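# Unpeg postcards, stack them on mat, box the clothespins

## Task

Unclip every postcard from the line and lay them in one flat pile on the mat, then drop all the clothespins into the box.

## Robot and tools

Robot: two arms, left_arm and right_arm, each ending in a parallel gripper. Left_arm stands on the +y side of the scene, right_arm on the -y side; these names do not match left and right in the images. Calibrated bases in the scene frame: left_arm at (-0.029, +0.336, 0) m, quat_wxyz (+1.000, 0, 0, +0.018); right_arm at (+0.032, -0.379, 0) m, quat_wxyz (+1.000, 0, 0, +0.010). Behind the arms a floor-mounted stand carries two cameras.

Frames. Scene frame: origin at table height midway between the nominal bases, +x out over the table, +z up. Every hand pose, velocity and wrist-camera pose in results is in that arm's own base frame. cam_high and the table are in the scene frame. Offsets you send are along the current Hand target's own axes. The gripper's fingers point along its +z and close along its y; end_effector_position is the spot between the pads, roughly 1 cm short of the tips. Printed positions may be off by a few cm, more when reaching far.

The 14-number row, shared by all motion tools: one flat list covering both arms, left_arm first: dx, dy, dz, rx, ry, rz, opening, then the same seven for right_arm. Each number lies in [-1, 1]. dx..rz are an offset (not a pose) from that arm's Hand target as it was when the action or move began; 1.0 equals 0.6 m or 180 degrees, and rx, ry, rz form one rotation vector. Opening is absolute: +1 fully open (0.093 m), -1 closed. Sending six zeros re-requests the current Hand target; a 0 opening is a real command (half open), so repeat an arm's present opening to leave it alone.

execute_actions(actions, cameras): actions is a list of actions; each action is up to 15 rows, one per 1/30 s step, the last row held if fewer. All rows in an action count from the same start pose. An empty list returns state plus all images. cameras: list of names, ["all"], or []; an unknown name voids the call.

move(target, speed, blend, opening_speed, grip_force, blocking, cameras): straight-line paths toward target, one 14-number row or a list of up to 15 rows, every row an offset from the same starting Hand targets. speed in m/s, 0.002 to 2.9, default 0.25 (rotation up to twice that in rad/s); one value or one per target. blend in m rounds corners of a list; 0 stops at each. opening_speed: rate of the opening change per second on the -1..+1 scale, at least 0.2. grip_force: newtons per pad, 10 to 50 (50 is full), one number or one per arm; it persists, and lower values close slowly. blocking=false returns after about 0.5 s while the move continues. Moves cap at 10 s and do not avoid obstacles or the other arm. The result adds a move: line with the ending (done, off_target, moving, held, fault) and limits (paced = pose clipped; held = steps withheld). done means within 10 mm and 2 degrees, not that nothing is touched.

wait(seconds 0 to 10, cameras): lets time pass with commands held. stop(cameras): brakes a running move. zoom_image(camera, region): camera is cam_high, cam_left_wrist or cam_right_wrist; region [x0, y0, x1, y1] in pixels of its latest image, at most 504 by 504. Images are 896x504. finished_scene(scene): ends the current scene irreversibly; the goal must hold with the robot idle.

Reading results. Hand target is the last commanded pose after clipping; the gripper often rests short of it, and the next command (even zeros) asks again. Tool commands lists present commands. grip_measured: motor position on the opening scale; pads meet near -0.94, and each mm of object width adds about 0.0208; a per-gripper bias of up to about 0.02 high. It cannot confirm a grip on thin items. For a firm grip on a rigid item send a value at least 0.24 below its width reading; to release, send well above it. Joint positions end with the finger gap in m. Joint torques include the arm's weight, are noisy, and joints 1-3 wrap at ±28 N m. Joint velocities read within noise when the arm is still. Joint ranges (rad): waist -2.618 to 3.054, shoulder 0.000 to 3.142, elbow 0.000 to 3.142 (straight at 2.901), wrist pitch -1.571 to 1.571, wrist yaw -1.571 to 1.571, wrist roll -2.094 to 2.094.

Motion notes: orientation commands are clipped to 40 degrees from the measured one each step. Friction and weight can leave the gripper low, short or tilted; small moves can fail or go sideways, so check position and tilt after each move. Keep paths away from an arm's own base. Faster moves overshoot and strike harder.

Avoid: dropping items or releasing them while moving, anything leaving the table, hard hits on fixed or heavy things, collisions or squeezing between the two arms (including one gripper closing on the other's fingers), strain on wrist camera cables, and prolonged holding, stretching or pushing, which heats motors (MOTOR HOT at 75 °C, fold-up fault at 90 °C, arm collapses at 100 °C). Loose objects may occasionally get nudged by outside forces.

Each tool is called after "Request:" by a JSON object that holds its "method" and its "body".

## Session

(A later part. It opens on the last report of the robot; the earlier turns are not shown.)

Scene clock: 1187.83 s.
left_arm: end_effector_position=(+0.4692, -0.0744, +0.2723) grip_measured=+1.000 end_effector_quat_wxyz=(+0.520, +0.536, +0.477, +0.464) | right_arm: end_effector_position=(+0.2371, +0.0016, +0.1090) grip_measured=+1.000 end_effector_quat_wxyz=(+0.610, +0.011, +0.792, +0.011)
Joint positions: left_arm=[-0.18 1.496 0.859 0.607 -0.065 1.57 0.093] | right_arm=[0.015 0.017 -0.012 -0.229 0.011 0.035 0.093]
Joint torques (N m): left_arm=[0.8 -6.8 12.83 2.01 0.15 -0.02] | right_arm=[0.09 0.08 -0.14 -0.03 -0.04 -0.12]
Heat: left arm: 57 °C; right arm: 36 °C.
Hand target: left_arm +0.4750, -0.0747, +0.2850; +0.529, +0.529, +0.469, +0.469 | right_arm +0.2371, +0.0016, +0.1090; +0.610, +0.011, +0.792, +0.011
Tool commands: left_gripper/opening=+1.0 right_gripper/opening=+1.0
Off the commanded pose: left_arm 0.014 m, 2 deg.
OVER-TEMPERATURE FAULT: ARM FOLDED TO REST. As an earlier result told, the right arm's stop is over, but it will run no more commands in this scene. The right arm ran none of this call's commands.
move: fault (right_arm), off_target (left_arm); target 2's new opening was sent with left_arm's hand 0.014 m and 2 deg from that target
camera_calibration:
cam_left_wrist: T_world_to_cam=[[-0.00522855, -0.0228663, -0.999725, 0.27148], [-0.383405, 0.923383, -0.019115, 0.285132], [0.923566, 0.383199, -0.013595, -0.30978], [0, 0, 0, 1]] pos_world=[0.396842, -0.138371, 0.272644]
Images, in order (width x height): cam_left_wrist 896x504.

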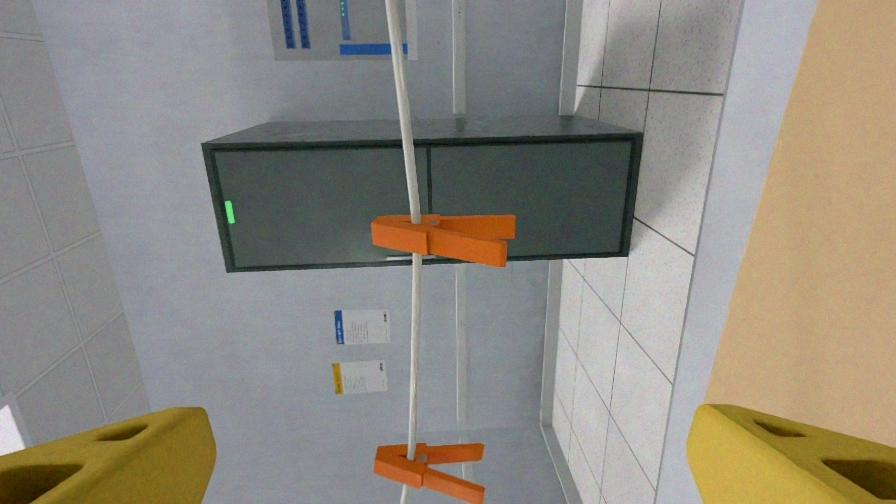

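Request:
{"method": "move", "body": {"target": [[0.0067,0.055,0,0,0,0,1,0,0,0,0,0,0,1],[0.0067,0.035,0.2313,0,0,0,1,0,0,0,0,0,0,1],[0.0067,0.0117,0.2313,0,0,0,1,0,0,0,0,0,0,1]], "speed": [0.08,0.07,0.03], "cameras": ["cam_left_wrist"]}}

Request:
{"method": "zoom_image", "body": {"camera": "cam_left_wrist", "region": [340, 280, 800, 504]}}

Scene clock: 1218.47 s.
left_arm: end_effector_position=(+0.6099, -0.0897, +0.3002) grip_measured=+1.000 end_effector_quat_wxyz=(+0.531, +0.526, +0.468, +0.472) | right_arm: end_effector_position=(+0.2371, +0.0016, +0.1090) grip_measured=+1.000 end_effector_quat_wxyz=(+0.610, +0.011, +0.792, +0.011)
Joint positions: left_arm=[-0.157 1.993 1.528 0.475 -0.04 1.57 0.093] | right_arm=[0.015 0.017 -0.012 -0.229 0.011 0.035 0.093]
Joint torques (N m): left_arm=[0.98 -11.99 9.72 2 0.15 -0.03] | right_arm=[0.09 -0.1 -0.09 0.04 -0.02 -0.1]
Heat: left arm: 62 °C; right arm: 35 °C.
Hand target: left_arm +0.6132, -0.0875, +0.2920; +0.529, +0.529, +0.469, +0.469 | right_arm +0.2371, +0.0016, +0.1090; +0.610, +0.011, +0.792, +0.011
Tool commands: left_gripper/opening=+1.0 right_gripper/opening=+1.0
Off the commanded pose: left_arm 0.009 m, 1 deg.
OVER-TEMPERATURE FAULT: ARM FOLDED TO REST. As an earlier result told, the right arm's stop is over, but it will run no more commands in this scene. The right arm ran none of this call's commands.
move: fault (right_arm)
camera_calibration:
cam_left_wrist: T_world_to_cam=[[0.0326649, -0.0296352, -0.999027, 0.275907], [-0.380524, 0.923912, -0.0398488, 0.358286], [0.924194, 0.381455, 0.0189026, -0.443745], [0, 0, 0, 1]] pos_world=[0.53743, -0.15358, 0.298304]
Images, in order (width x height): cam_left_wrist 896x504.

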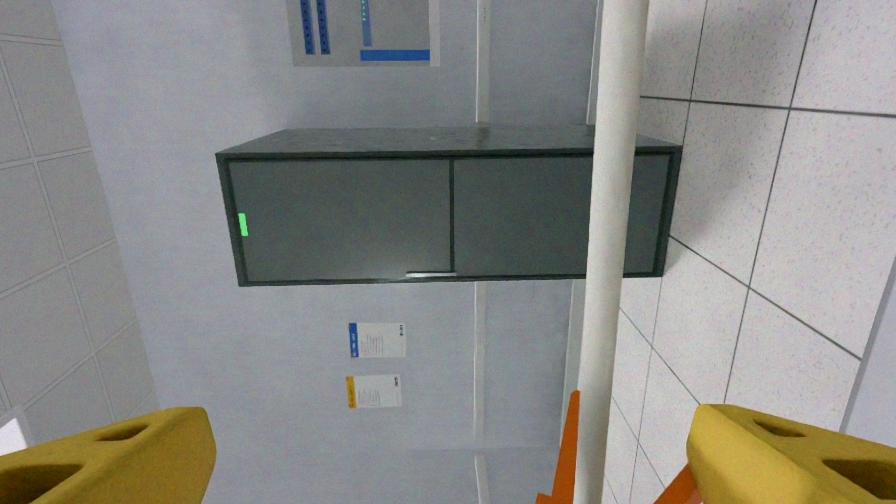

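Scaled by 1.096 from the camera's 896x504 image, which has a finer 1280x720 frame.

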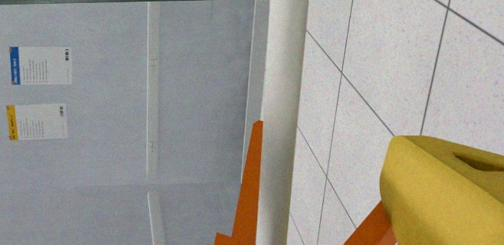

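Request:
{"method": "move", "body": {"target": [[0,-0.03,0,0,0,0,-1,0,0,0,0,0,0,1],[0,-0.03,0.078,0,0,0,-1,0,0,0,0,0,0,1],[0,-0.03,0.035,-0.0556,0,0,-1,0,0,0,0,0,0,1],[0,-0.03,0.035,-0.0556,0,0,1,0,0,0,0,0,0,1]], "speed": [0.012,0.05,0.06,0.05], "opening_speed": 0.9, "cameras": ["cam_left_wrist","cam_high"]}}

Request:
{"method": "zoom_image", "body": {"camera": "cam_left_wrist", "region": [340, 280, 800, 504]}}

Scene clock: 1254.27 s.
left_arm: end_effector_position=(+0.6340, -0.0940, +0.2851) grip_measured=+1.000 end_effector_quat_wxyz=(+0.580, +0.473, +0.423, +0.511) | right_arm: end_effector_position=(+0.2371, +0.0016, +0.1090) grip_measured=+1.000 end_effector_quat_wxyz=(+0.610, +0.011, +0.792, +0.011)
Joint positions: left_arm=[-0.157 2.17 1.551 0.815 -0.037 1.57 0.093] | right_arm=[0.015 0.017 -0.012 -0.229 0.011 0.035 0.093]
Joint torques (N m): left_arm=[1.13 -14.46 7.6 1.89 0.14 0.02] | right_arm=[0.05 -0.01 -0.1 -0.03 -0.04 -0.1]
Heat: left arm: 58 °C; right arm: 35 °C.
Hand target: left_arm +0.6341, -0.0901, +0.2741; +0.574, +0.481, +0.426, +0.508 | right_arm +0.2371, +0.0016, +0.1090; +0.610, +0.011, +0.792, +0.011
Tool commands: left_gripper/opening=+1.0 right_gripper/opening=+1.0
Off the commanded pose: left_arm 0.012 m, 1 deg.
OVER-TEMPERATURE FAULT: ARM FOLDED TO REST. As an earlier result told, the right arm's stop is over, but it will run no more commands in this scene. The right arm ran none of this call's commands.
move: fault (right_arm), off_target (left_arm); target 4's new opening was sent with left_arm's hand 0.012 m and 1 deg from that target
camera_calibration:
cam_left_wrist: T_world_to_cam=[[0.214539, -0.0585537, -0.974959, 0.134982], [-0.361954, 0.922362, -0.135043, 0.386015], [0.907173, 0.381863, 0.176689, -0.498327], [0, 0, 0, 1]] pos_world=[0.562829, -0.157849, 0.27178]
Images, in order (width x height): cam_high 896x504, cam_left_wrist 896x504.

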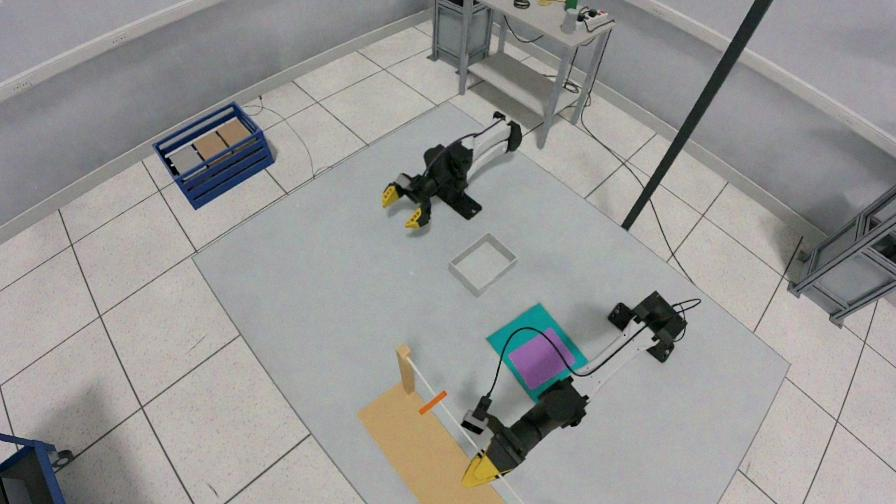

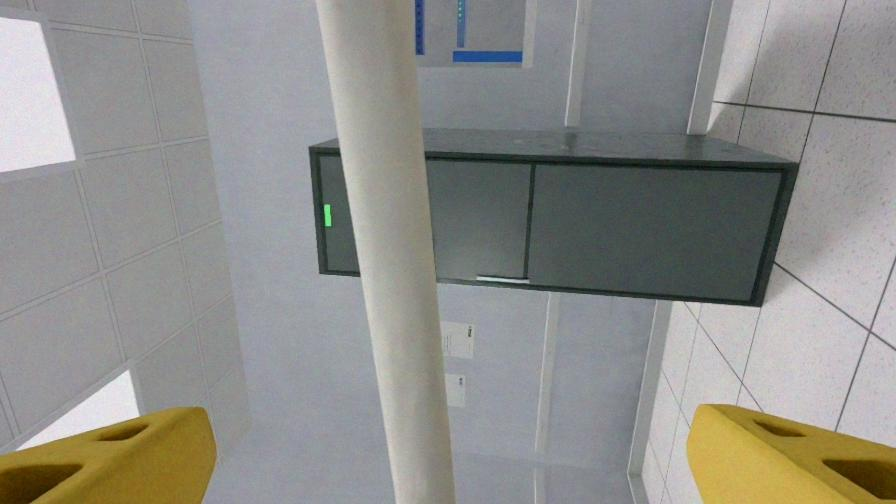

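Scaled by 1.096 from the camera's 896x504 image, which has a finer 1280x720 frame.

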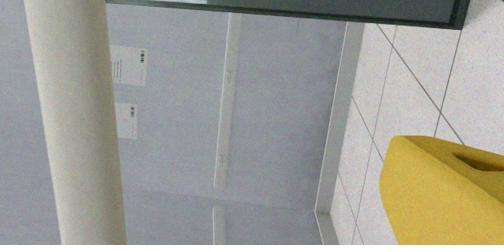

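Request:
{"method": "zoom_image", "body": {"camera": "cam_high", "region": [400, 330, 640, 504]}}

Scaled by 2.100 from the camera's 896x504 image, which has a finer 1280x720 frame.

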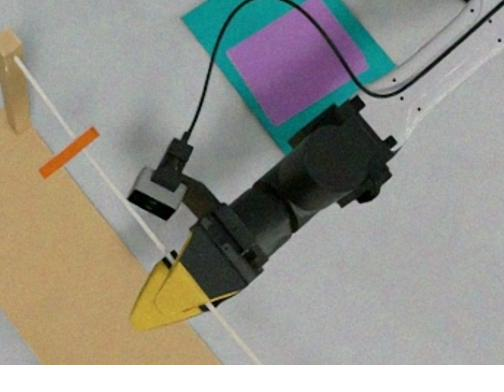

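Request:
{"method": "move", "body": {"target": [0,-0.01,-0.075,0,0,0,1,0,0,0,0,0,0,1], "speed": 0.05, "cameras": ["cam_left_wrist"]}}

Request:
{"method": "zoom_image", "body": {"camera": "cam_left_wrist", "region": [340, 280, 800, 504]}}

Scene clock: 1272.53 s.
left_arm: end_effector_position=(+0.5977, -0.0882, +0.2477) grip_measured=+1.000 end_effector_quat_wxyz=(+0.569, +0.486, +0.434, +0.502) | right_arm: end_effector_position=(+0.2371, +0.0016, +0.1090) grip_measured=+1.000 end_effector_quat_wxyz=(+0.610, +0.011, +0.792, +0.011)
Joint positions: left_arm=[-0.157 2.086 1.293 0.946 -0.037 1.57 0.093] | right_arm=[0.015 0.017 -0.012 -0.229 0.011 0.035 0.093]
Joint torques (N m): left_arm=[0.84 -16.94 7.19 1.95 0.11 0.03] | right_arm=[0.05 -0.05 0.02 0 -0.02 -0.11]
Heat: left arm: 56 °C; right arm: 35 °C.
Hand target: left_arm +0.5911, -0.0849, +0.2603; +0.574, +0.481, +0.426, +0.508 | right_arm +0.2371, +0.0016, +0.1090; +0.610, +0.011, +0.792, +0.011
Tool commands: left_gripper/opening=+1.0 right_gripper/opening=+1.0
Off the commanded pose: left_arm 0.015 m, 1 deg.
OVER-TEMPERATURE FAULT: ARM FOLDED TO REST. As an earlier result told, the right arm's stop is over, but it will run no more commands in this scene. The right arm ran none of this call's commands.
move: fault (right_arm), off_target (left_arm)
camera_calibration:
cam_left_wrist: T_world_to_cam=[[0.173593, -0.0520225, -0.983442, 0.133869], [-0.367147, 0.923195, -0.113643, 0.360409], [0.913821, 0.380795, 0.14116, -0.45624], [0, 0, 0, 1]] pos_world=[0.526006, -0.152029, 0.237013]
Images, in order (width x height): cam_left_wrist 896x504.

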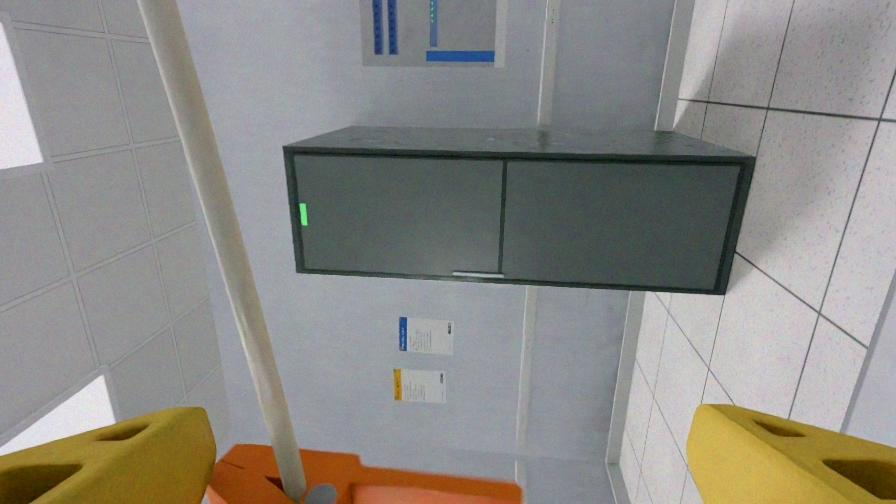

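Scaled by 1.096 from the camera's 896x504 image, which has a finer 1280x720 frame.

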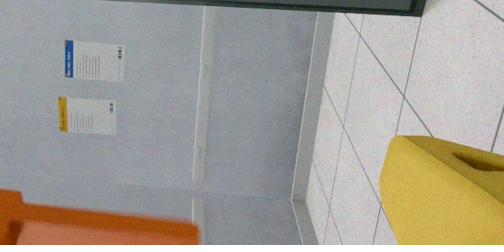

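Request:
{"method": "move", "body": {"target": [[0,0.0198,-0.1125,0.0556,0,0,1,0,0,0,0,0,0,1],[0,0.1178,-0.0952,0.0556,0,0,1,0,0,0,0,0,0,1],[0,0.0702,0.0598,0.0556,0,0,1,0,0,0,0,0,0,1],[0,0.0405,0.0547,0.0556,0,0,1,0,0,0,0,0,0,1]], "speed": [0.08,0.1,0.07,0.03], "cameras": ["cam_left_wrist"]}}

Request:
{"method": "move", "body": {"target": [0,-0.03,0,0,0,0,-1,0,0,0,0,0,0,1], "speed": 0.01, "opening_speed": 0.8, "cameras": ["cam_left_wrist"]}}

Scene clock: 1307.07 s.
left_arm: end_effector_position=(+0.6161, -0.0912, +0.3042) grip_measured=+1.000 end_effector_quat_wxyz=(+0.535, +0.523, +0.464, +0.474) | right_arm: end_effector_position=(+0.2371, +0.0016, +0.1090) grip_measured=+1.000 end_effector_quat_wxyz=(+0.610, +0.011, +0.792, +0.011)
Joint positions: left_arm=[-0.157 2.017 1.566 0.472 -0.037 1.57 0.093] | right_arm=[0.015 0.017 -0.012 -0.229 0.011 0.035 0.093]
Joint torques (N m): left_arm=[1.03 -12.19 8.61 2.01 0.13 -0.03] | right_arm=[0.03 -0.08 -0.06 0.01 0.01 -0.12]
Heat: left arm: 62 °C; right arm: 35 °C.
Hand target: left_arm +0.6190, -0.0883, +0.2900; +0.530, +0.529, +0.469, +0.469 | right_arm +0.2371, +0.0016, +0.1090; +0.610, +0.011, +0.792, +0.011
Tool commands: left_gripper/opening=+1.0 right_gripper/opening=+1.0
Off the commanded pose: left_arm 0.015 m, 1 deg.
OVER-TEMPERATURE FAULT: ARM FOLDED TO REST. As an earlier result told, the right arm's stop is over, but it will run no more commands in this scene. The right arm ran none of this call's commands.
move: fault (right_arm), off_target (left_arm)
camera_calibration:
cam_left_wrist: T_world_to_cam=[[0.0446405, -0.0315773, -0.998504, 0.271958], [-0.377531, 0.924847, -0.0461264, 0.362318], [0.92492, 0.379026, 0.0293642, -0.45281], [0, 0, 0, 1]] pos_world=[0.543459, -0.154874, 0.30156]
Images, in order (width x height): cam_left_wrist 896x504.

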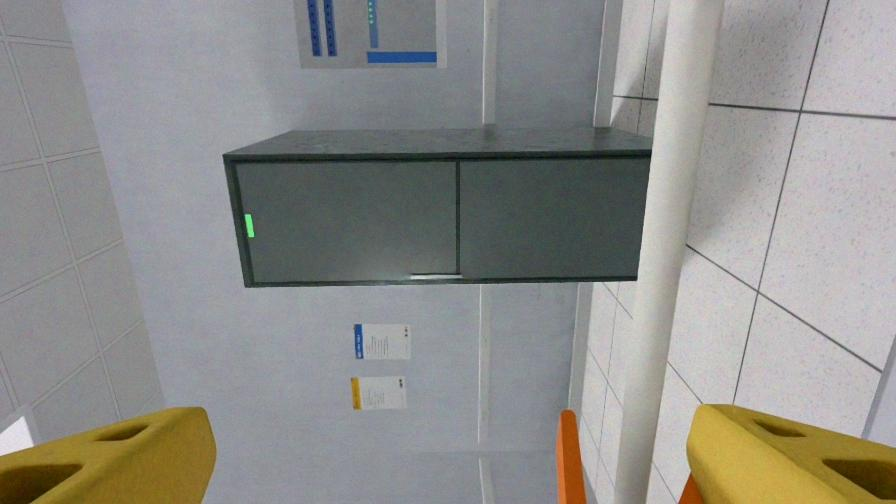

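Scene clock: 1309.80 s.
left_arm: end_effector_position=(+0.6171, -0.0913, +0.2879) grip_measured=-0.652 end_effector_quat_wxyz=(+0.536, +0.522, +0.464, +0.475) | right_arm: end_effector_position=(+0.2371, +0.0016, +0.1090) grip_measured=+1.000 end_effector_quat_wxyz=(+0.610, +0.011, +0.792, +0.011)
Joint positions: left_arm=[-0.157 2.036 1.525 0.535 -0.037 1.57 0.014] | right_arm=[0.015 0.017 -0.012 -0.229 0.011 0.035 0.093]
Joint torques (N m): left_arm=[1.02 -12.34 8.01 2.02 0.13 -0.03] | right_arm=[0.21 -0.03 -0.06 0.01 0 -0.08]
Heat: left arm: 61 °C; right arm: 35 °C.
Hand target: left_arm +0.6190, -0.0883, +0.2720; +0.530, +0.529, +0.469, +0.469 | right_arm +0.2371, +0.0016, +0.1090; +0.610, +0.011, +0.792, +0.011
Tool commands: left_gripper/opening=-1.0 right_gripper/opening=+1.0
Off the commanded pose: left_arm 0.016 m, 1 deg.
OVER-TEMPERATURE FAULT: ARM FOLDED TO REST. As an earlier result told, the right arm's stop is over, but it will run no more commands in this scene. The right arm ran none of this call's commands.
move: fault (right_arm), off_target (left_arm)
camera_calibration:
cam_left_wrist: T_world_to_cam=[[0.0475847, -0.0321433, -0.99835, 0.253689], [-0.377401, 0.924817, -0.0477641, 0.362422], [0.924826, 0.379051, 0.0318762, -0.453879], [0, 0, 0, 1]] pos_world=[0.544466, -0.154976, 0.28505]
Images, in order (width x height): cam_left_wrist 896x504.

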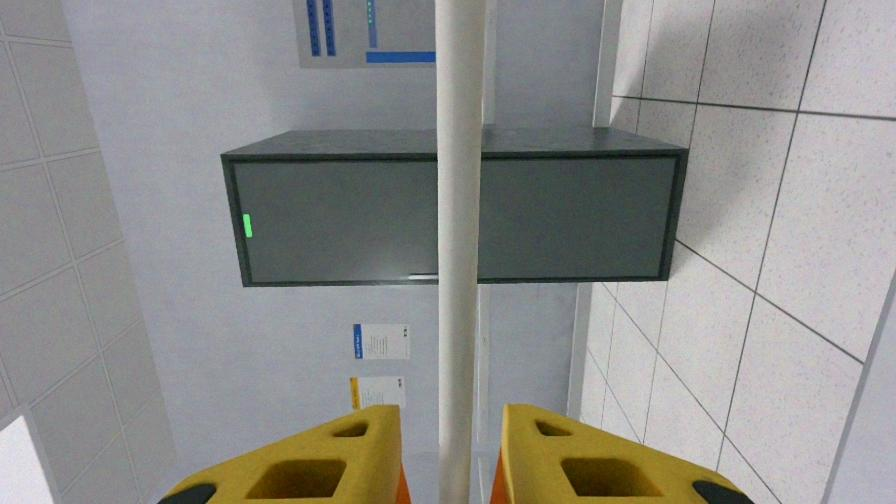

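Request:
{"method": "move", "body": {"target": [0,0.005,0.085,0,0,0,-1,0,0,0,0,0,0,1], "speed": 0.06, "cameras": ["cam_left_wrist","cam_high"]}}

Request:
{"method": "zoom_image", "body": {"camera": "cam_high", "region": [400, 330, 640, 504]}}

Scene clock: 1321.60 s.
left_arm: end_effector_position=(+0.6609, -0.0968, +0.2942) grip_measured=-0.668 end_effector_quat_wxyz=(+0.543, +0.514, +0.458, +0.481) | right_arm: end_effector_position=(+0.2371, +0.0016, +0.1090) grip_measured=+1.000 end_effector_quat_wxyz=(+0.610, +0.011, +0.792, +0.011)
Joint positions: left_arm=[-0.155 2.211 1.796 0.468 -0.037 1.57 0.013] | right_arm=[0.015 0.017 -0.012 -0.229 0.011 0.035 0.093]
Joint torques (N m): left_arm=[1.07 -12.38 12.38 1.5 0.16 -0.03] | right_arm=[0.06 -0.08 -0.09 0 -0.02 -0.08]
Heat: left arm: 61 °C; right arm: 35 °C.
Hand target: left_arm +0.6696, -0.0944, +0.2751; +0.530, +0.529, +0.469, +0.469 | right_arm +0.2371, +0.0016, +0.1090; +0.610, +0.011, +0.792, +0.011
Tool commands: left_gripper/opening=-1.0 right_gripper/opening=+1.0
Off the commanded pose: left_arm 0.021 m, 3 deg.
OVER-TEMPERATURE FAULT: ARM FOLDED TO REST. As an earlier result told, the right arm's stop is over, but it will run no more commands in this scene. The right arm ran none of this call's commands.
move: fault (right_arm), off_target (left_arm)
camera_calibration:
cam_left_wrist: T_world_to_cam=[[0.0754471, -0.0363257, -0.996488, 0.238296], [-0.37768, 0.92384, -0.0622727, 0.388672], [0.922857, 0.381052, 0.0559815, -0.49815], [0, 0, 0, 1]] pos_world=[0.588536, -0.160594, 0.28955]
Images, in order (width x height): cam_high 896x504, cam_left_wrist 896x504.

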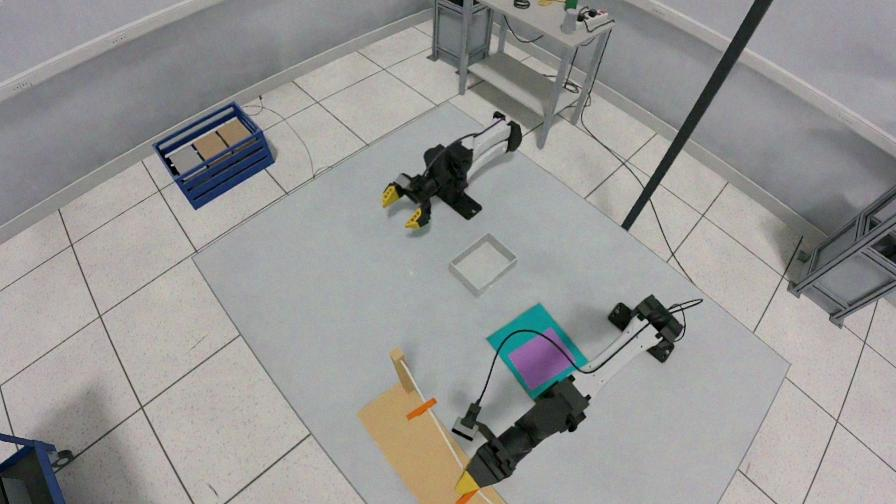

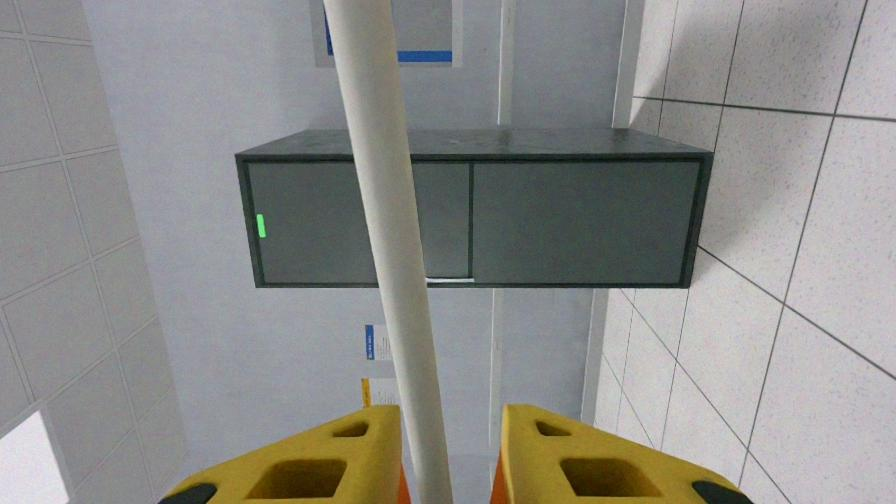

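Scaled by 2.100 from the camera's 896x504 image, which has a finer 1280x720 frame.

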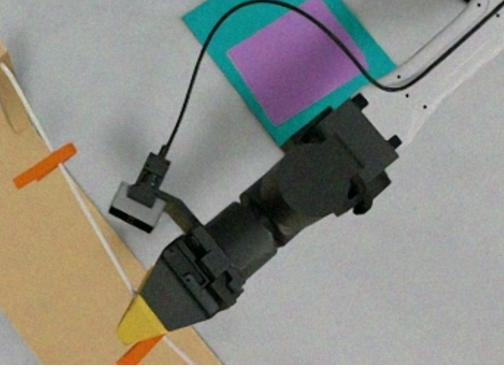

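Request:
{"method": "zoom_image", "body": {"camera": "cam_left_wrist", "region": [340, 380, 560, 504]}}

Request:
{"method": "zoom_image", "body": {"camera": "cam_high", "region": [430, 430, 530, 504]}}

Scaled by 2.291 from the camera's 896x504 image, which has a finer 1280x720 frame.

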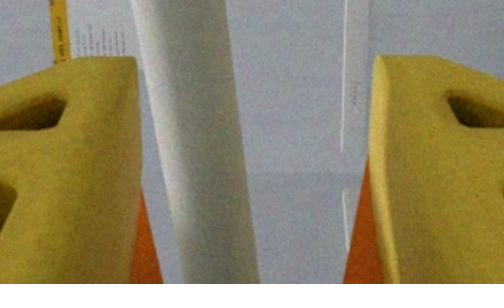

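Scaled by 5.040 from the camera's 896x504 image, which has a finer 1280x720 frame.

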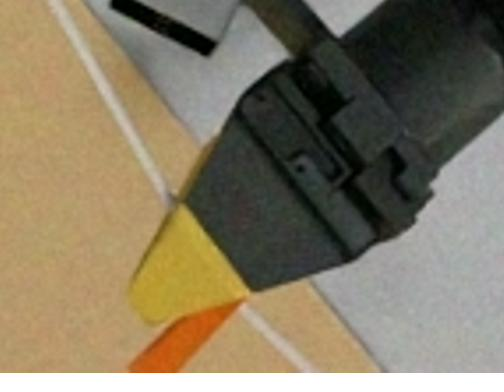

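Request:
{"method": "move", "body": {"target": [[0,0.005,-0.098,0,0,0,-1,0,0,0,0,0,0,1],[0,0.005,-0.098,0,0,0,-0.25,0,0,0,0,0,0,1],[0.028,0.005,-0.098,0,0,0,-0.25,0,0,0,0,0,0,1],[0.028,0.005,-0.098,0,0,0,-1,0,0,0,0,0,0,1]], "speed": 0.06, "opening_speed": 0.8, "cameras": ["cam_left_wrist","cam_high"]}}

Request:
{"method": "zoom_image", "body": {"camera": "cam_left_wrist", "region": [340, 280, 560, 504]}}

Request:
{"method": "zoom_image", "body": {"camera": "cam_high", "region": [430, 400, 570, 504]}}

Scene clock: 1381.10 s.
left_arm: end_effector_position=(+0.6199, -0.0717, +0.2710) grip_measured=-0.644 end_effector_quat_wxyz=(+0.526, +0.529, +0.473, +0.469) | right_arm: end_effector_position=(+0.2371, +0.0016, +0.1090) grip_measured=+1.000 end_effector_quat_wxyz=(+0.610, +0.011, +0.792, +0.011)
Joint positions: left_arm=[-0.116 2.047 1.503 0.537 -0.003 1.57 0.014] | right_arm=[0.015 0.017 -0.012 -0.229 0.011 0.035 0.093]
Joint torques (N m): left_arm=[0.61 -16.95 7.65 1.93 0.16 -0.03] | right_arm=[0.13 -0.01 -0.03 -0.02 0 -0.11]
Heat: left arm: 65 °C; right arm: 35 °C.
Hand target: left_arm +0.6133, -0.0706, +0.2780; +0.530, +0.529, +0.469, +0.469 | right_arm +0.2371, +0.0016, +0.1090; +0.610, +0.011, +0.792, +0.011
Tool commands: left_gripper/opening=-1.0 right_gripper/opening=+1.0
Off the commanded pose: left_arm 0.010 m, 1 deg.
OVER-TEMPERATURE FAULT: ARM FOLDED TO REST. As an earlier result told, the right arm's stop is over, but it will run no more commands in this scene. The right arm ran none of this call's commands.
move: fault (right_arm)
camera_calibration:
cam_left_wrist: T_world_to_cam=[[0.0168741, -0.0273895, -0.999482, 0.256961], [-0.384603, 0.922535, -0.031774, 0.344495], [0.922928, 0.38494, 0.00503285, -0.45457], [0, 0, 0, 1]] pos_world=[0.547694, -0.135789, 0.270062]
Images, in order (width x height): cam_high 896x504, cam_left_wrist 896x504.

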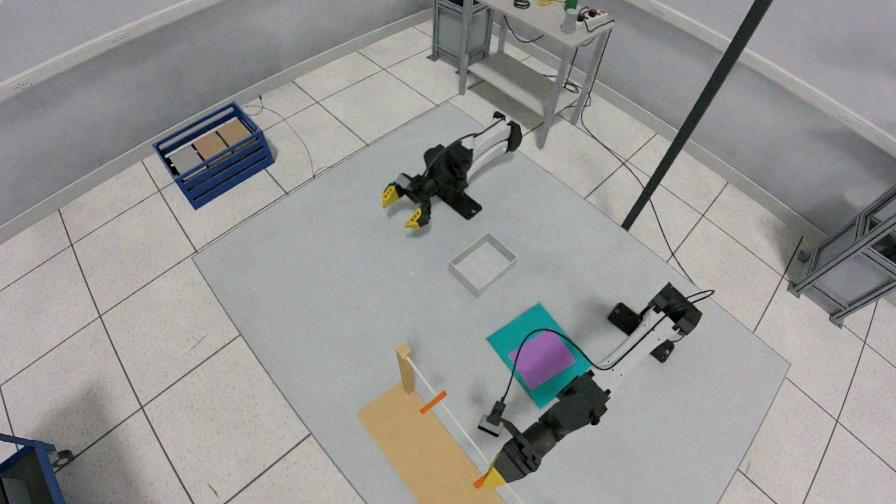

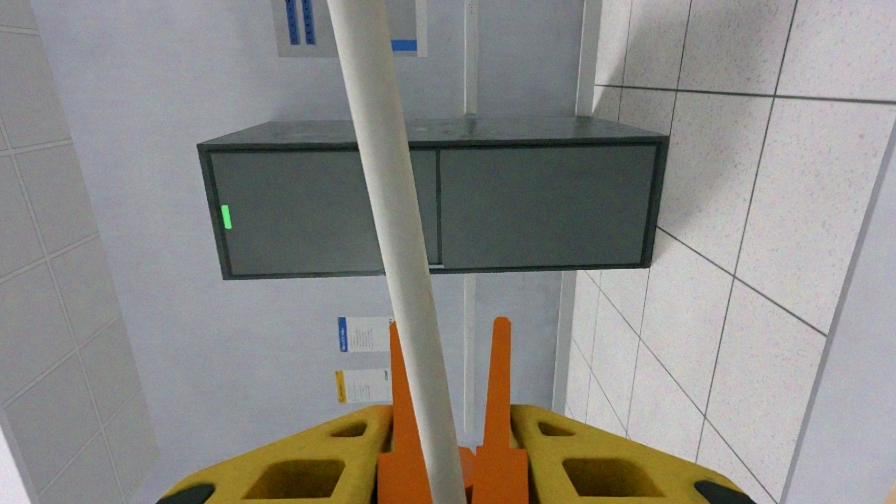

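Scaled by 2.250 from the camera's 896x504 image, which has a finer 1280x720 frame.

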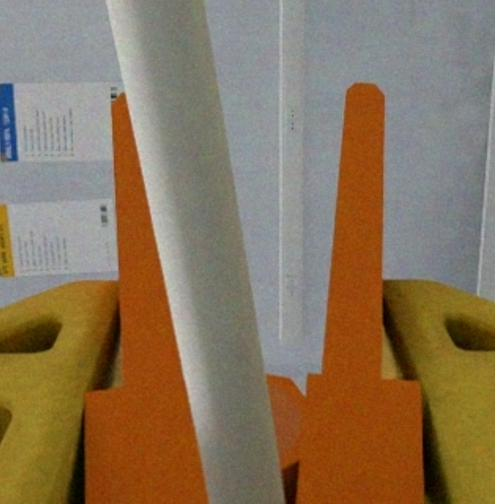

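Scaled by 3.600 from the camera's 896x504 image, which has a finer 1280x720 frame.

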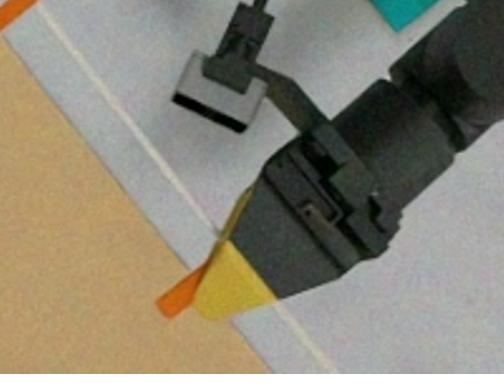

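Request:
{"method": "move", "body": {"target": [0,0,0.105,0,0,0,-1,0,0,0,0,0,0,1], "speed": 0.05, "cameras": ["cam_left_wrist","cam_high"]}}

Request:
{"method": "zoom_image", "body": {"camera": "cam_high", "region": [380, 330, 570, 504]}}

Scene clock: 1418.93 s.
left_arm: end_effector_position=(+0.6681, -0.0774, +0.2945) grip_measured=-0.660 end_effector_quat_wxyz=(+0.539, +0.516, +0.460, +0.481) | right_arm: end_effector_position=(+0.2371, +0.0016, +0.1090) grip_measured=+1.000 end_effector_quat_wxyz=(+0.610, +0.011, +0.792, +0.011)
Joint positions: left_arm=[-0.116 2.228 1.833 0.439 -0.002 1.57 0.014] | right_arm=[0.015 0.017 -0.012 -0.229 0.011 0.035 0.093]
Joint torques (N m): left_arm=[0.51 -12.66 12.56 1.55 0.13 -0.03] | right_arm=[0.03 -0.05 -0.2 0.02 0.01 -0.11]
Heat: left arm: 70 °C; right arm: 35 °C.
Hand target: left_arm +0.6759, -0.0782, +0.2779; +0.529, +0.529, +0.469, +0.469 | right_arm +0.2371, +0.0016, +0.1090; +0.610, +0.011, +0.792, +0.011
Tool commands: left_gripper/opening=-1.0 right_gripper/opening=+1.0
Off the commanded pose: left_arm 0.018 m, 3 deg.
OVER-TEMPERATURE FAULT: ARM FOLDED TO REST. As an earlier result told, the right arm's stop is over, but it will run no more commands in this scene. The right arm ran none of this call's commands.
move: fault (right_arm), off_target (left_arm)
camera_calibration:
cam_left_wrist: T_world_to_cam=[[0.067619, -0.0332362, -0.997157, 0.244448], [-0.381701, 0.922549, -0.0566333, 0.374481], [0.921809, 0.384446, 0.0496956, -0.50944], [0, 0, 0, 1]] pos_world=[0.596017, -0.1415, 0.290278]
Images, in order (width x height): cam_high 896x504, cam_left_wrist 896x504.

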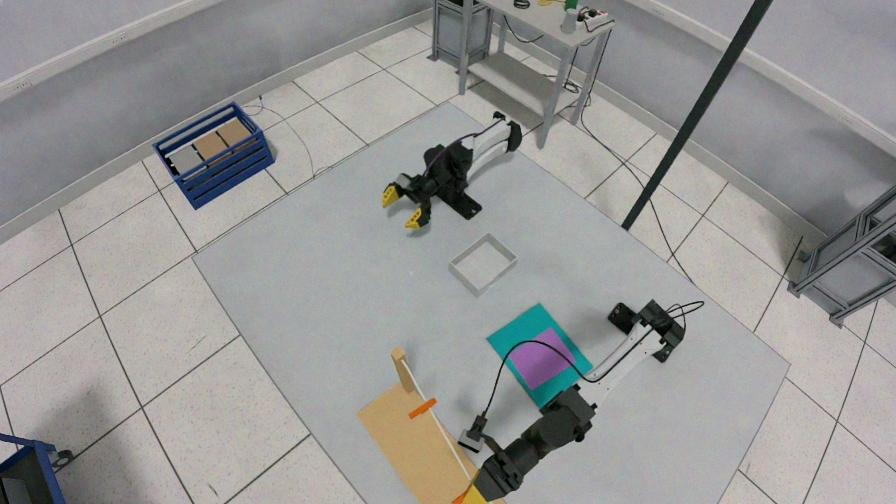

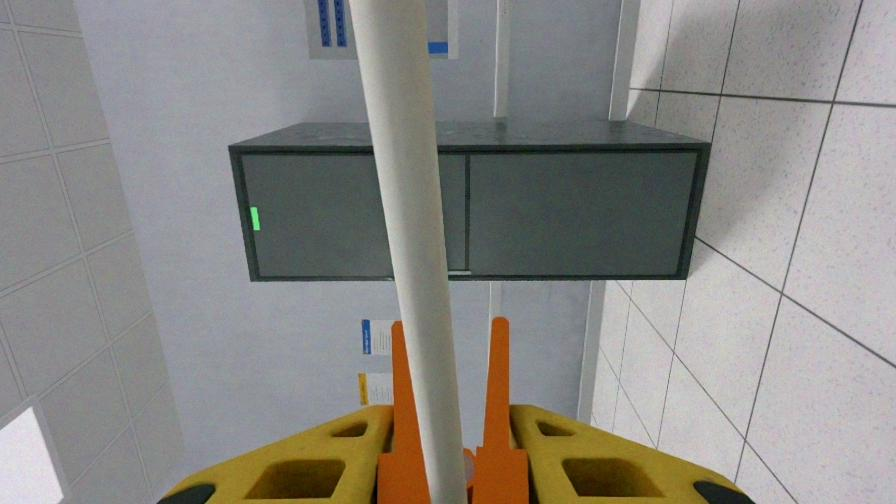

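Scaled by 2.653 from the camera's 896x504 image, which has a finer 1280x720 frame.

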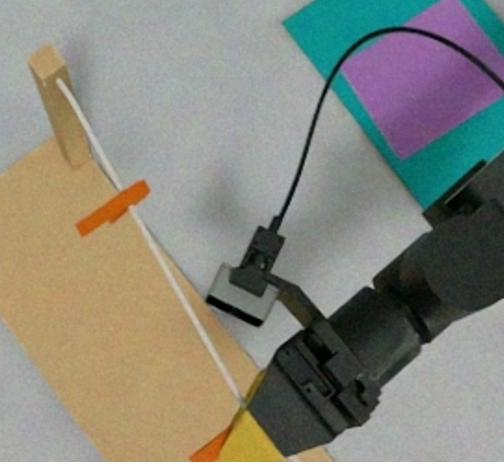

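Request:
{"method": "move", "body": {"target": [[0,0,-0.1038,0,0,0,-1,0,0,0,0,0,0,1],[0,0,-0.1038,0,0,0,-0.25,0,0,0,0,0,0,1],[-0.02,0,-0.0347,0,0,0,-0.25,0,0,0,0,0,0,1],[-0.02,0,-0.0347,0,0,0,-1,0,0,0,0,0,0,1],[-0.02,0,0.0487,0,0,0,-1,0,0,0,0,0,0,1]], "speed": 0.08, "opening_speed": 0.9, "cameras": ["cam_left_wrist","cam_high"]}}

Request:
{"method": "zoom_image", "body": {"camera": "cam_high", "region": [380, 330, 570, 504]}}

Scene clock: 1449.53 s.
left_arm: end_effector_position=(+0.6963, -0.0919, +0.2954) grip_measured=-0.727 end_effector_quat_wxyz=(+0.542, +0.519, +0.457, +0.477) | right_arm: end_effector_position=(+0.2371, +0.0016, +0.1090) grip_measured=+1.000 end_effector_quat_wxyz=(+0.610, +0.011, +0.792, +0.011)
Joint positions: left_arm=[-0.132 2.365 2.071 0.337 -0.004 1.57 0.01] | right_arm=[0.015 0.017 -0.012 -0.229 0.011 0.035 0.093]
Joint torques (N m): left_arm=[-0.13 -13.76 12.59 1.58 -0.09 -0.02] | right_arm=[0.05 -0.09 -0.06 0.01 -0.06 -0.14]
Heat: left arm: 68 °C; right arm: 34 °C.
Hand target: left_arm +0.7034, -0.0938, +0.2781; +0.530, +0.529, +0.469, +0.469 | right_arm +0.2371, +0.0016, +0.1090; +0.610, +0.011, +0.792, +0.011
Tool commands: left_gripper/opening=-1.0 right_gripper/opening=+1.0
Off the commanded pose: left_arm 0.019 m, 2 deg.
OVER-TEMPERATURE FAULT: ARM FOLDED TO REST. As an earlier result told, the right arm's stop is over, but it will run no more commands in this scene. The right arm ran none of this call's commands.
move: fault (right_arm), off_target (left_arm)
camera_calibration:
cam_left_wrist: T_world_to_cam=[[0.0655303, -0.0341026, -0.997268, 0.244365], [-0.368665, 0.927877, -0.0559547, 0.389828], [0.92725, 0.371325, 0.0482316, -0.534384], [0, 0, 0, 1]] pos_world=[0.62321, -0.154949, 0.291284]
Images, in order (width x height): cam_high 896x504, cam_left_wrist 896x504.

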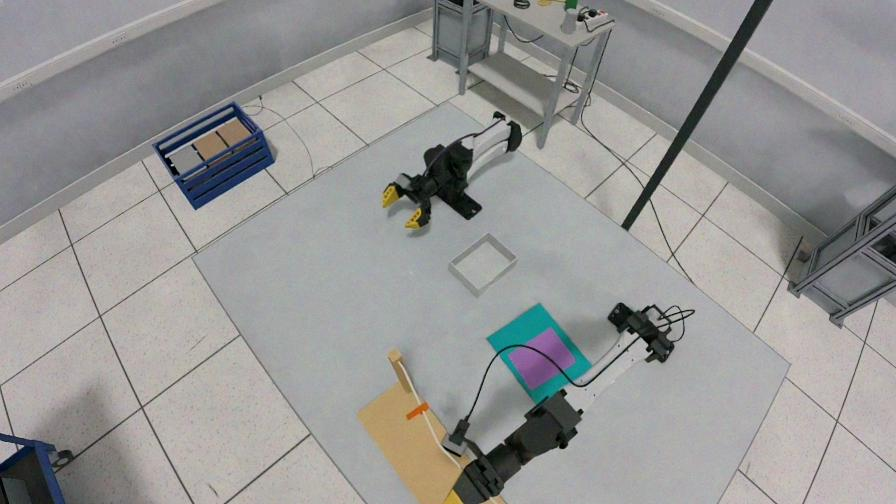

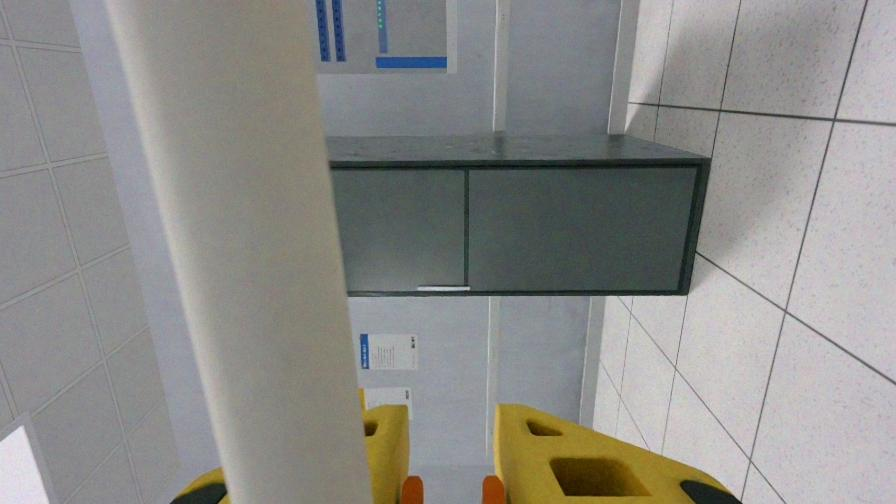

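Scaled by 2.653 from the camera's 896x504 image, which has a finer 1280x720 frame.

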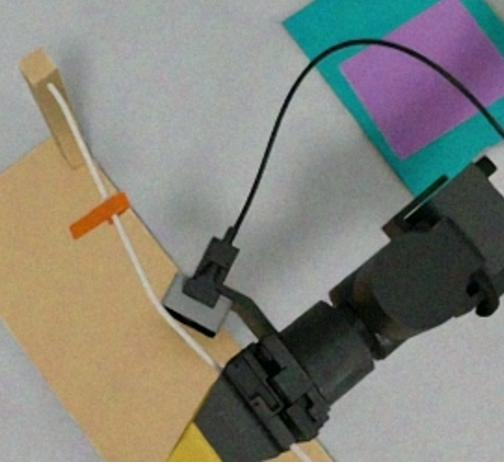

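Request:
{"method": "move", "body": {"target": [[0,-0.0267,-0.1,-0.0556,0,0,-1,0,0,0,0,0,0,1],[0,-0.0267,-0.1,-0.0556,0,0,1,0,0,0,0,0,0,1]], "speed": 0.06, "opening_speed": 0.6, "cameras": ["cam_left_wrist"]}}

Scene clock: 1475.70 s.
left_arm: end_effector_position=(+0.6470, -0.0852, +0.2644) grip_measured=+1.000 end_effector_quat_wxyz=(+0.579, +0.478, +0.421, +0.509) | right_arm: end_effector_position=(+0.2371, +0.0016, +0.1090) grip_measured=+1.000 end_effector_quat_wxyz=(+0.610, +0.011, +0.792, +0.011)
Joint positions: left_arm=[-0.133 2.24 1.584 0.846 -0.006 1.57 0.093] | right_arm=[0.015 0.017 -0.012 -0.229 0.011 0.035 0.093]
Joint torques (N m): left_arm=[-0.23 -16.88 7.49 1.77 -0.09 0] | right_arm=[0.09 -0.08 -0.13 -0.02 -0.04 -0.09]
Heat: left arm: 65 °C; right arm: 34 °C.
Hand target: left_arm +0.6438, -0.0864, +0.2620; +0.574, +0.481, +0.426, +0.508 | right_arm +0.2371, +0.0016, +0.1090; +0.610, +0.011, +0.792, +0.011
Tool commands: left_gripper/opening=+1.0 right_gripper/opening=+1.0
Off the commanded pose: left_arm 0.004 m, 1 deg.
OVER-TEMPERATURE FAULT: ARM FOLDED TO REST. As an earlier result told, the right arm's stop is over, but it will run no more commands in this scene. The right arm ran none of this call's commands.
move: fault (right_arm); target 2's new opening was sent with left_arm's hand 0.014 m and 3 deg from that target
camera_calibration:
cam_left_wrist: T_world_to_cam=[[0.209575, -0.0532827, -0.97634, 0.116565], [-0.356752, 0.925514, -0.127087, 0.374682], [0.910388, 0.374945, 0.174956, -0.511951], [0, 0, 0, 1]] pos_world=[0.575314, -0.148609, 0.250993]
Images, in order (width x height): cam_left_wrist 896x504.

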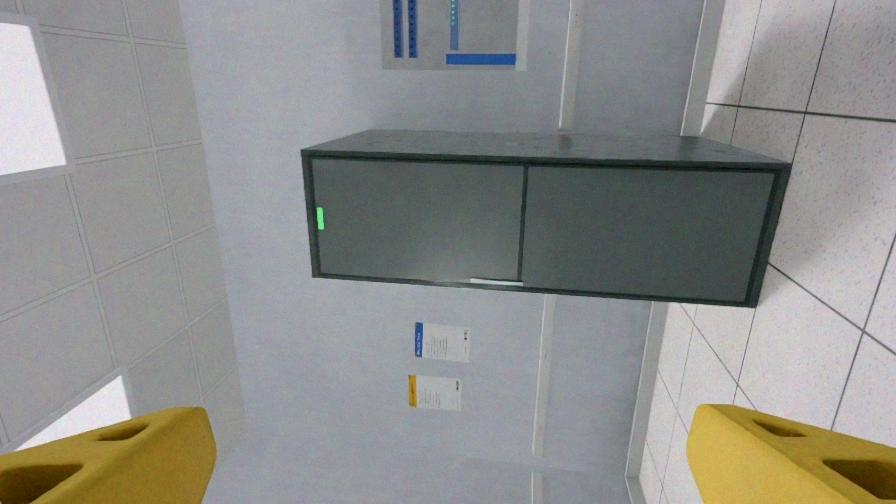

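Request:
{"method": "move", "body": {"target": [[0,0,-0.2167,0,0,0,1,0,0,0,0,0,0,1],[0,0,-0.2167,0,0,0,-0.5,0,0,0,0,0,0,1]], "speed": 0.06, "opening_speed": 0.5, "cameras": ["cam_left_wrist","cam_high"]}}

Request:
{"method": "zoom_image", "body": {"camera": "cam_high", "region": [420, 330, 640, 504]}}

Scene clock: 1493.20 s.
left_arm: end_effector_position=(+0.5231, -0.0695, +0.2303) grip_measured=-0.496 end_effector_quat_wxyz=(+0.570, +0.487, +0.431, +0.502) | right_arm: end_effector_position=(+0.2371, +0.0016, +0.1090) grip_measured=+1.000 end_effector_quat_wxyz=(+0.610, +0.011, +0.792, +0.011)
Joint positions: left_arm=[-0.136 1.89 0.904 1.141 -0.012 1.57 0.021] | right_arm=[0.015 0.017 -0.012 -0.229 0.011 0.035 0.093]
Joint torques (N m): left_arm=[-0.49 -13.64 6.54 1.97 -0.09 0.01] | right_arm=[0.05 -0.02 0.03 0 -0.04 -0.12]
Heat: left arm: 69 °C; right arm: 34 °C.
Hand target: left_arm +0.5167, -0.0711, +0.2394; +0.574, +0.481, +0.426, +0.508 | right_arm +0.2371, +0.0016, +0.1090; +0.610, +0.011, +0.792, +0.011
Tool commands: left_gripper/opening=-0.5 right_gripper/opening=+1.0
Off the commanded pose: left_arm 0.011 m, 1 deg.
OVER-TEMPERATURE FAULT: ARM FOLDED TO REST. As an earlier result told, the right arm's stop is over, but it will run no more commands in this scene. The right arm ran none of this call's commands.
move: fault (right_arm), off_target (left_arm); target 2's new opening was sent with left_arm's hand 0.011 m and 1 deg from that target
camera_calibration:
cam_left_wrist: T_world_to_cam=[[0.175877, -0.0492533, -0.983179, 0.129527], [-0.363282, 0.925004, -0.111325, 0.311304], [0.914928, 0.376751, 0.144794, -0.39435], [0, 0, 0, 1]] pos_world=[0.451112, -0.133007, 0.219104]
Images, in order (width x height): cam_high 896x504, cam_left_wrist 896x504.

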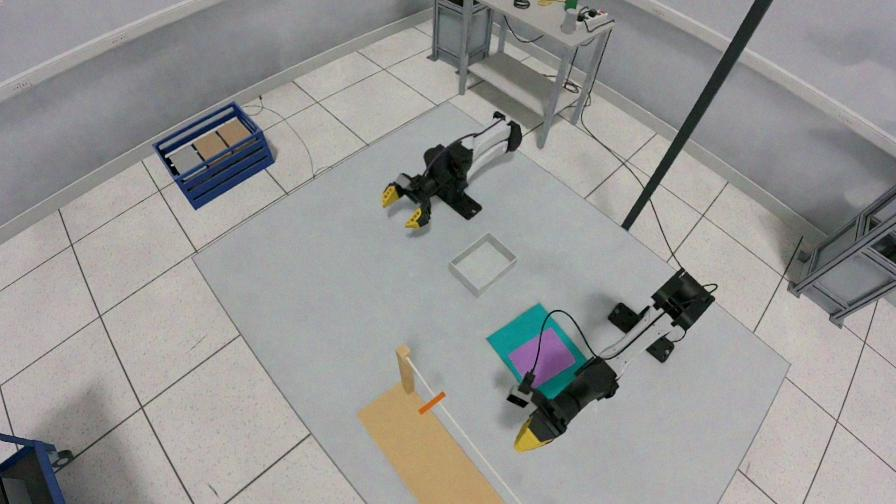

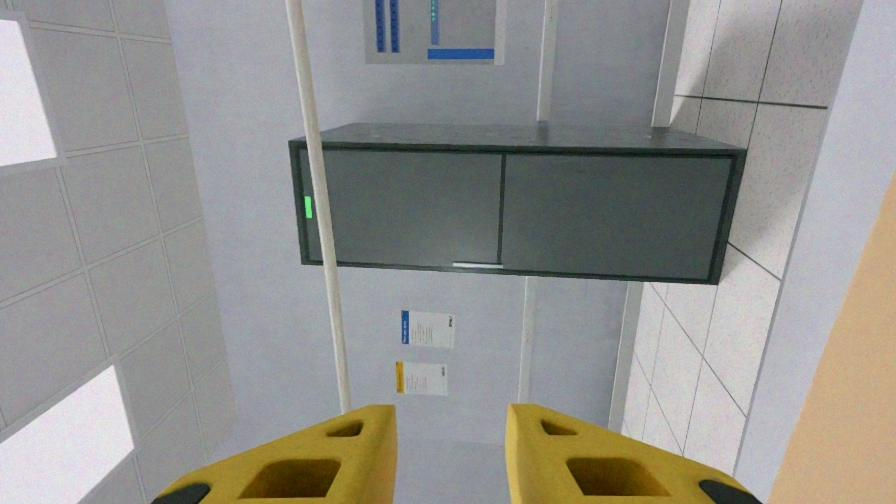

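Scaled by 2.291 from the camera's 896x504 image, which has a finer 1280x720 frame.

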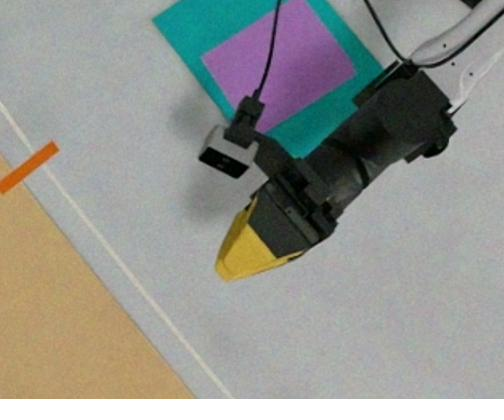

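Request:
{"method": "move", "body": {"target": [0,0,0,0,0,0,-1,0,0,0,0,0,0,1], "speed": 0.05, "opening_speed": 0.4, "cameras": ["cam_left_wrist"]}}

Request:
{"method": "zoom_image", "body": {"camera": "cam_left_wrist", "region": [340, 380, 560, 504]}}

Scene clock: 1505.87 s.
left_arm: end_effector_position=(+0.5231, -0.0695, +0.2303) grip_measured=-0.735 end_effector_quat_wxyz=(+0.570, +0.487, +0.431, +0.502) | right_arm: end_effector_position=(+0.2371, +0.0016, +0.1090) grip_measured=+1.000 end_effector_quat_wxyz=(+0.610, +0.011, +0.792, +0.011)
Joint positions: left_arm=[-0.136 1.89 0.904 1.141 -0.012 1.57 0.01] | right_arm=[0.015 0.017 -0.012 -0.229 0.011 0.035 0.093]
Joint torques (N m): left_arm=[-0.49 -13.64 6.54 1.97 -0.08 0.01] | right_arm=[0.13 -0.13 -0.01 0 -0.05 -0.12]
Heat: left arm: 70 °C; right arm: 34 °C.
Hand target: left_arm +0.5167, -0.0711, +0.2394; +0.574, +0.481, +0.426, +0.508 | right_arm +0.2371, +0.0016, +0.1090; +0.610, +0.011, +0.792, +0.011
Tool commands: left_gripper/opening=-1.0 right_gripper/opening=+1.0
Off the commanded pose: left_arm 0.011 m, 1 deg.
OVER-TEMPERATURE FAULT: ARM FOLDED TO REST. As an earlier result told, the right arm's stop is over, but it will run no more commands in this scene. The right arm ran none of this call's commands.
move: fault (right_arm), off_target (left_arm)
camera_calibration:
cam_left_wrist: T_world_to_cam=[[0.175877, -0.0492533, -0.983179, 0.129527], [-0.363282, 0.925004, -0.111325, 0.311304], [0.914928, 0.376751, 0.144794, -0.39435], [0, 0, 0, 1]] pos_world=[0.451112, -0.133007, 0.219104]
Images, in order (width x height): cam_left_wrist 896x504.

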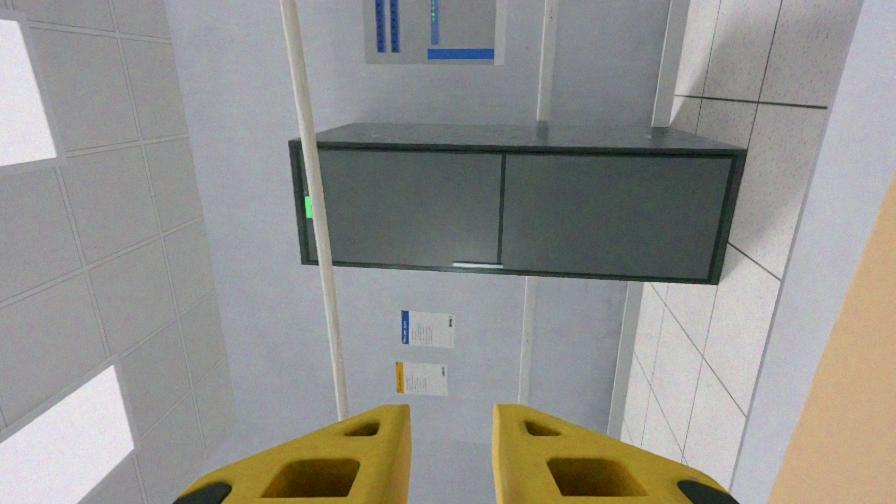

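Scaled by 2.291 from the camera's 896x504 image, which has a finer 1280x720 frame.

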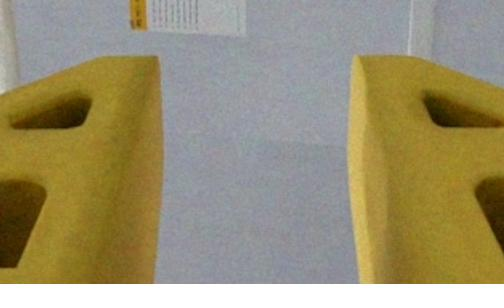

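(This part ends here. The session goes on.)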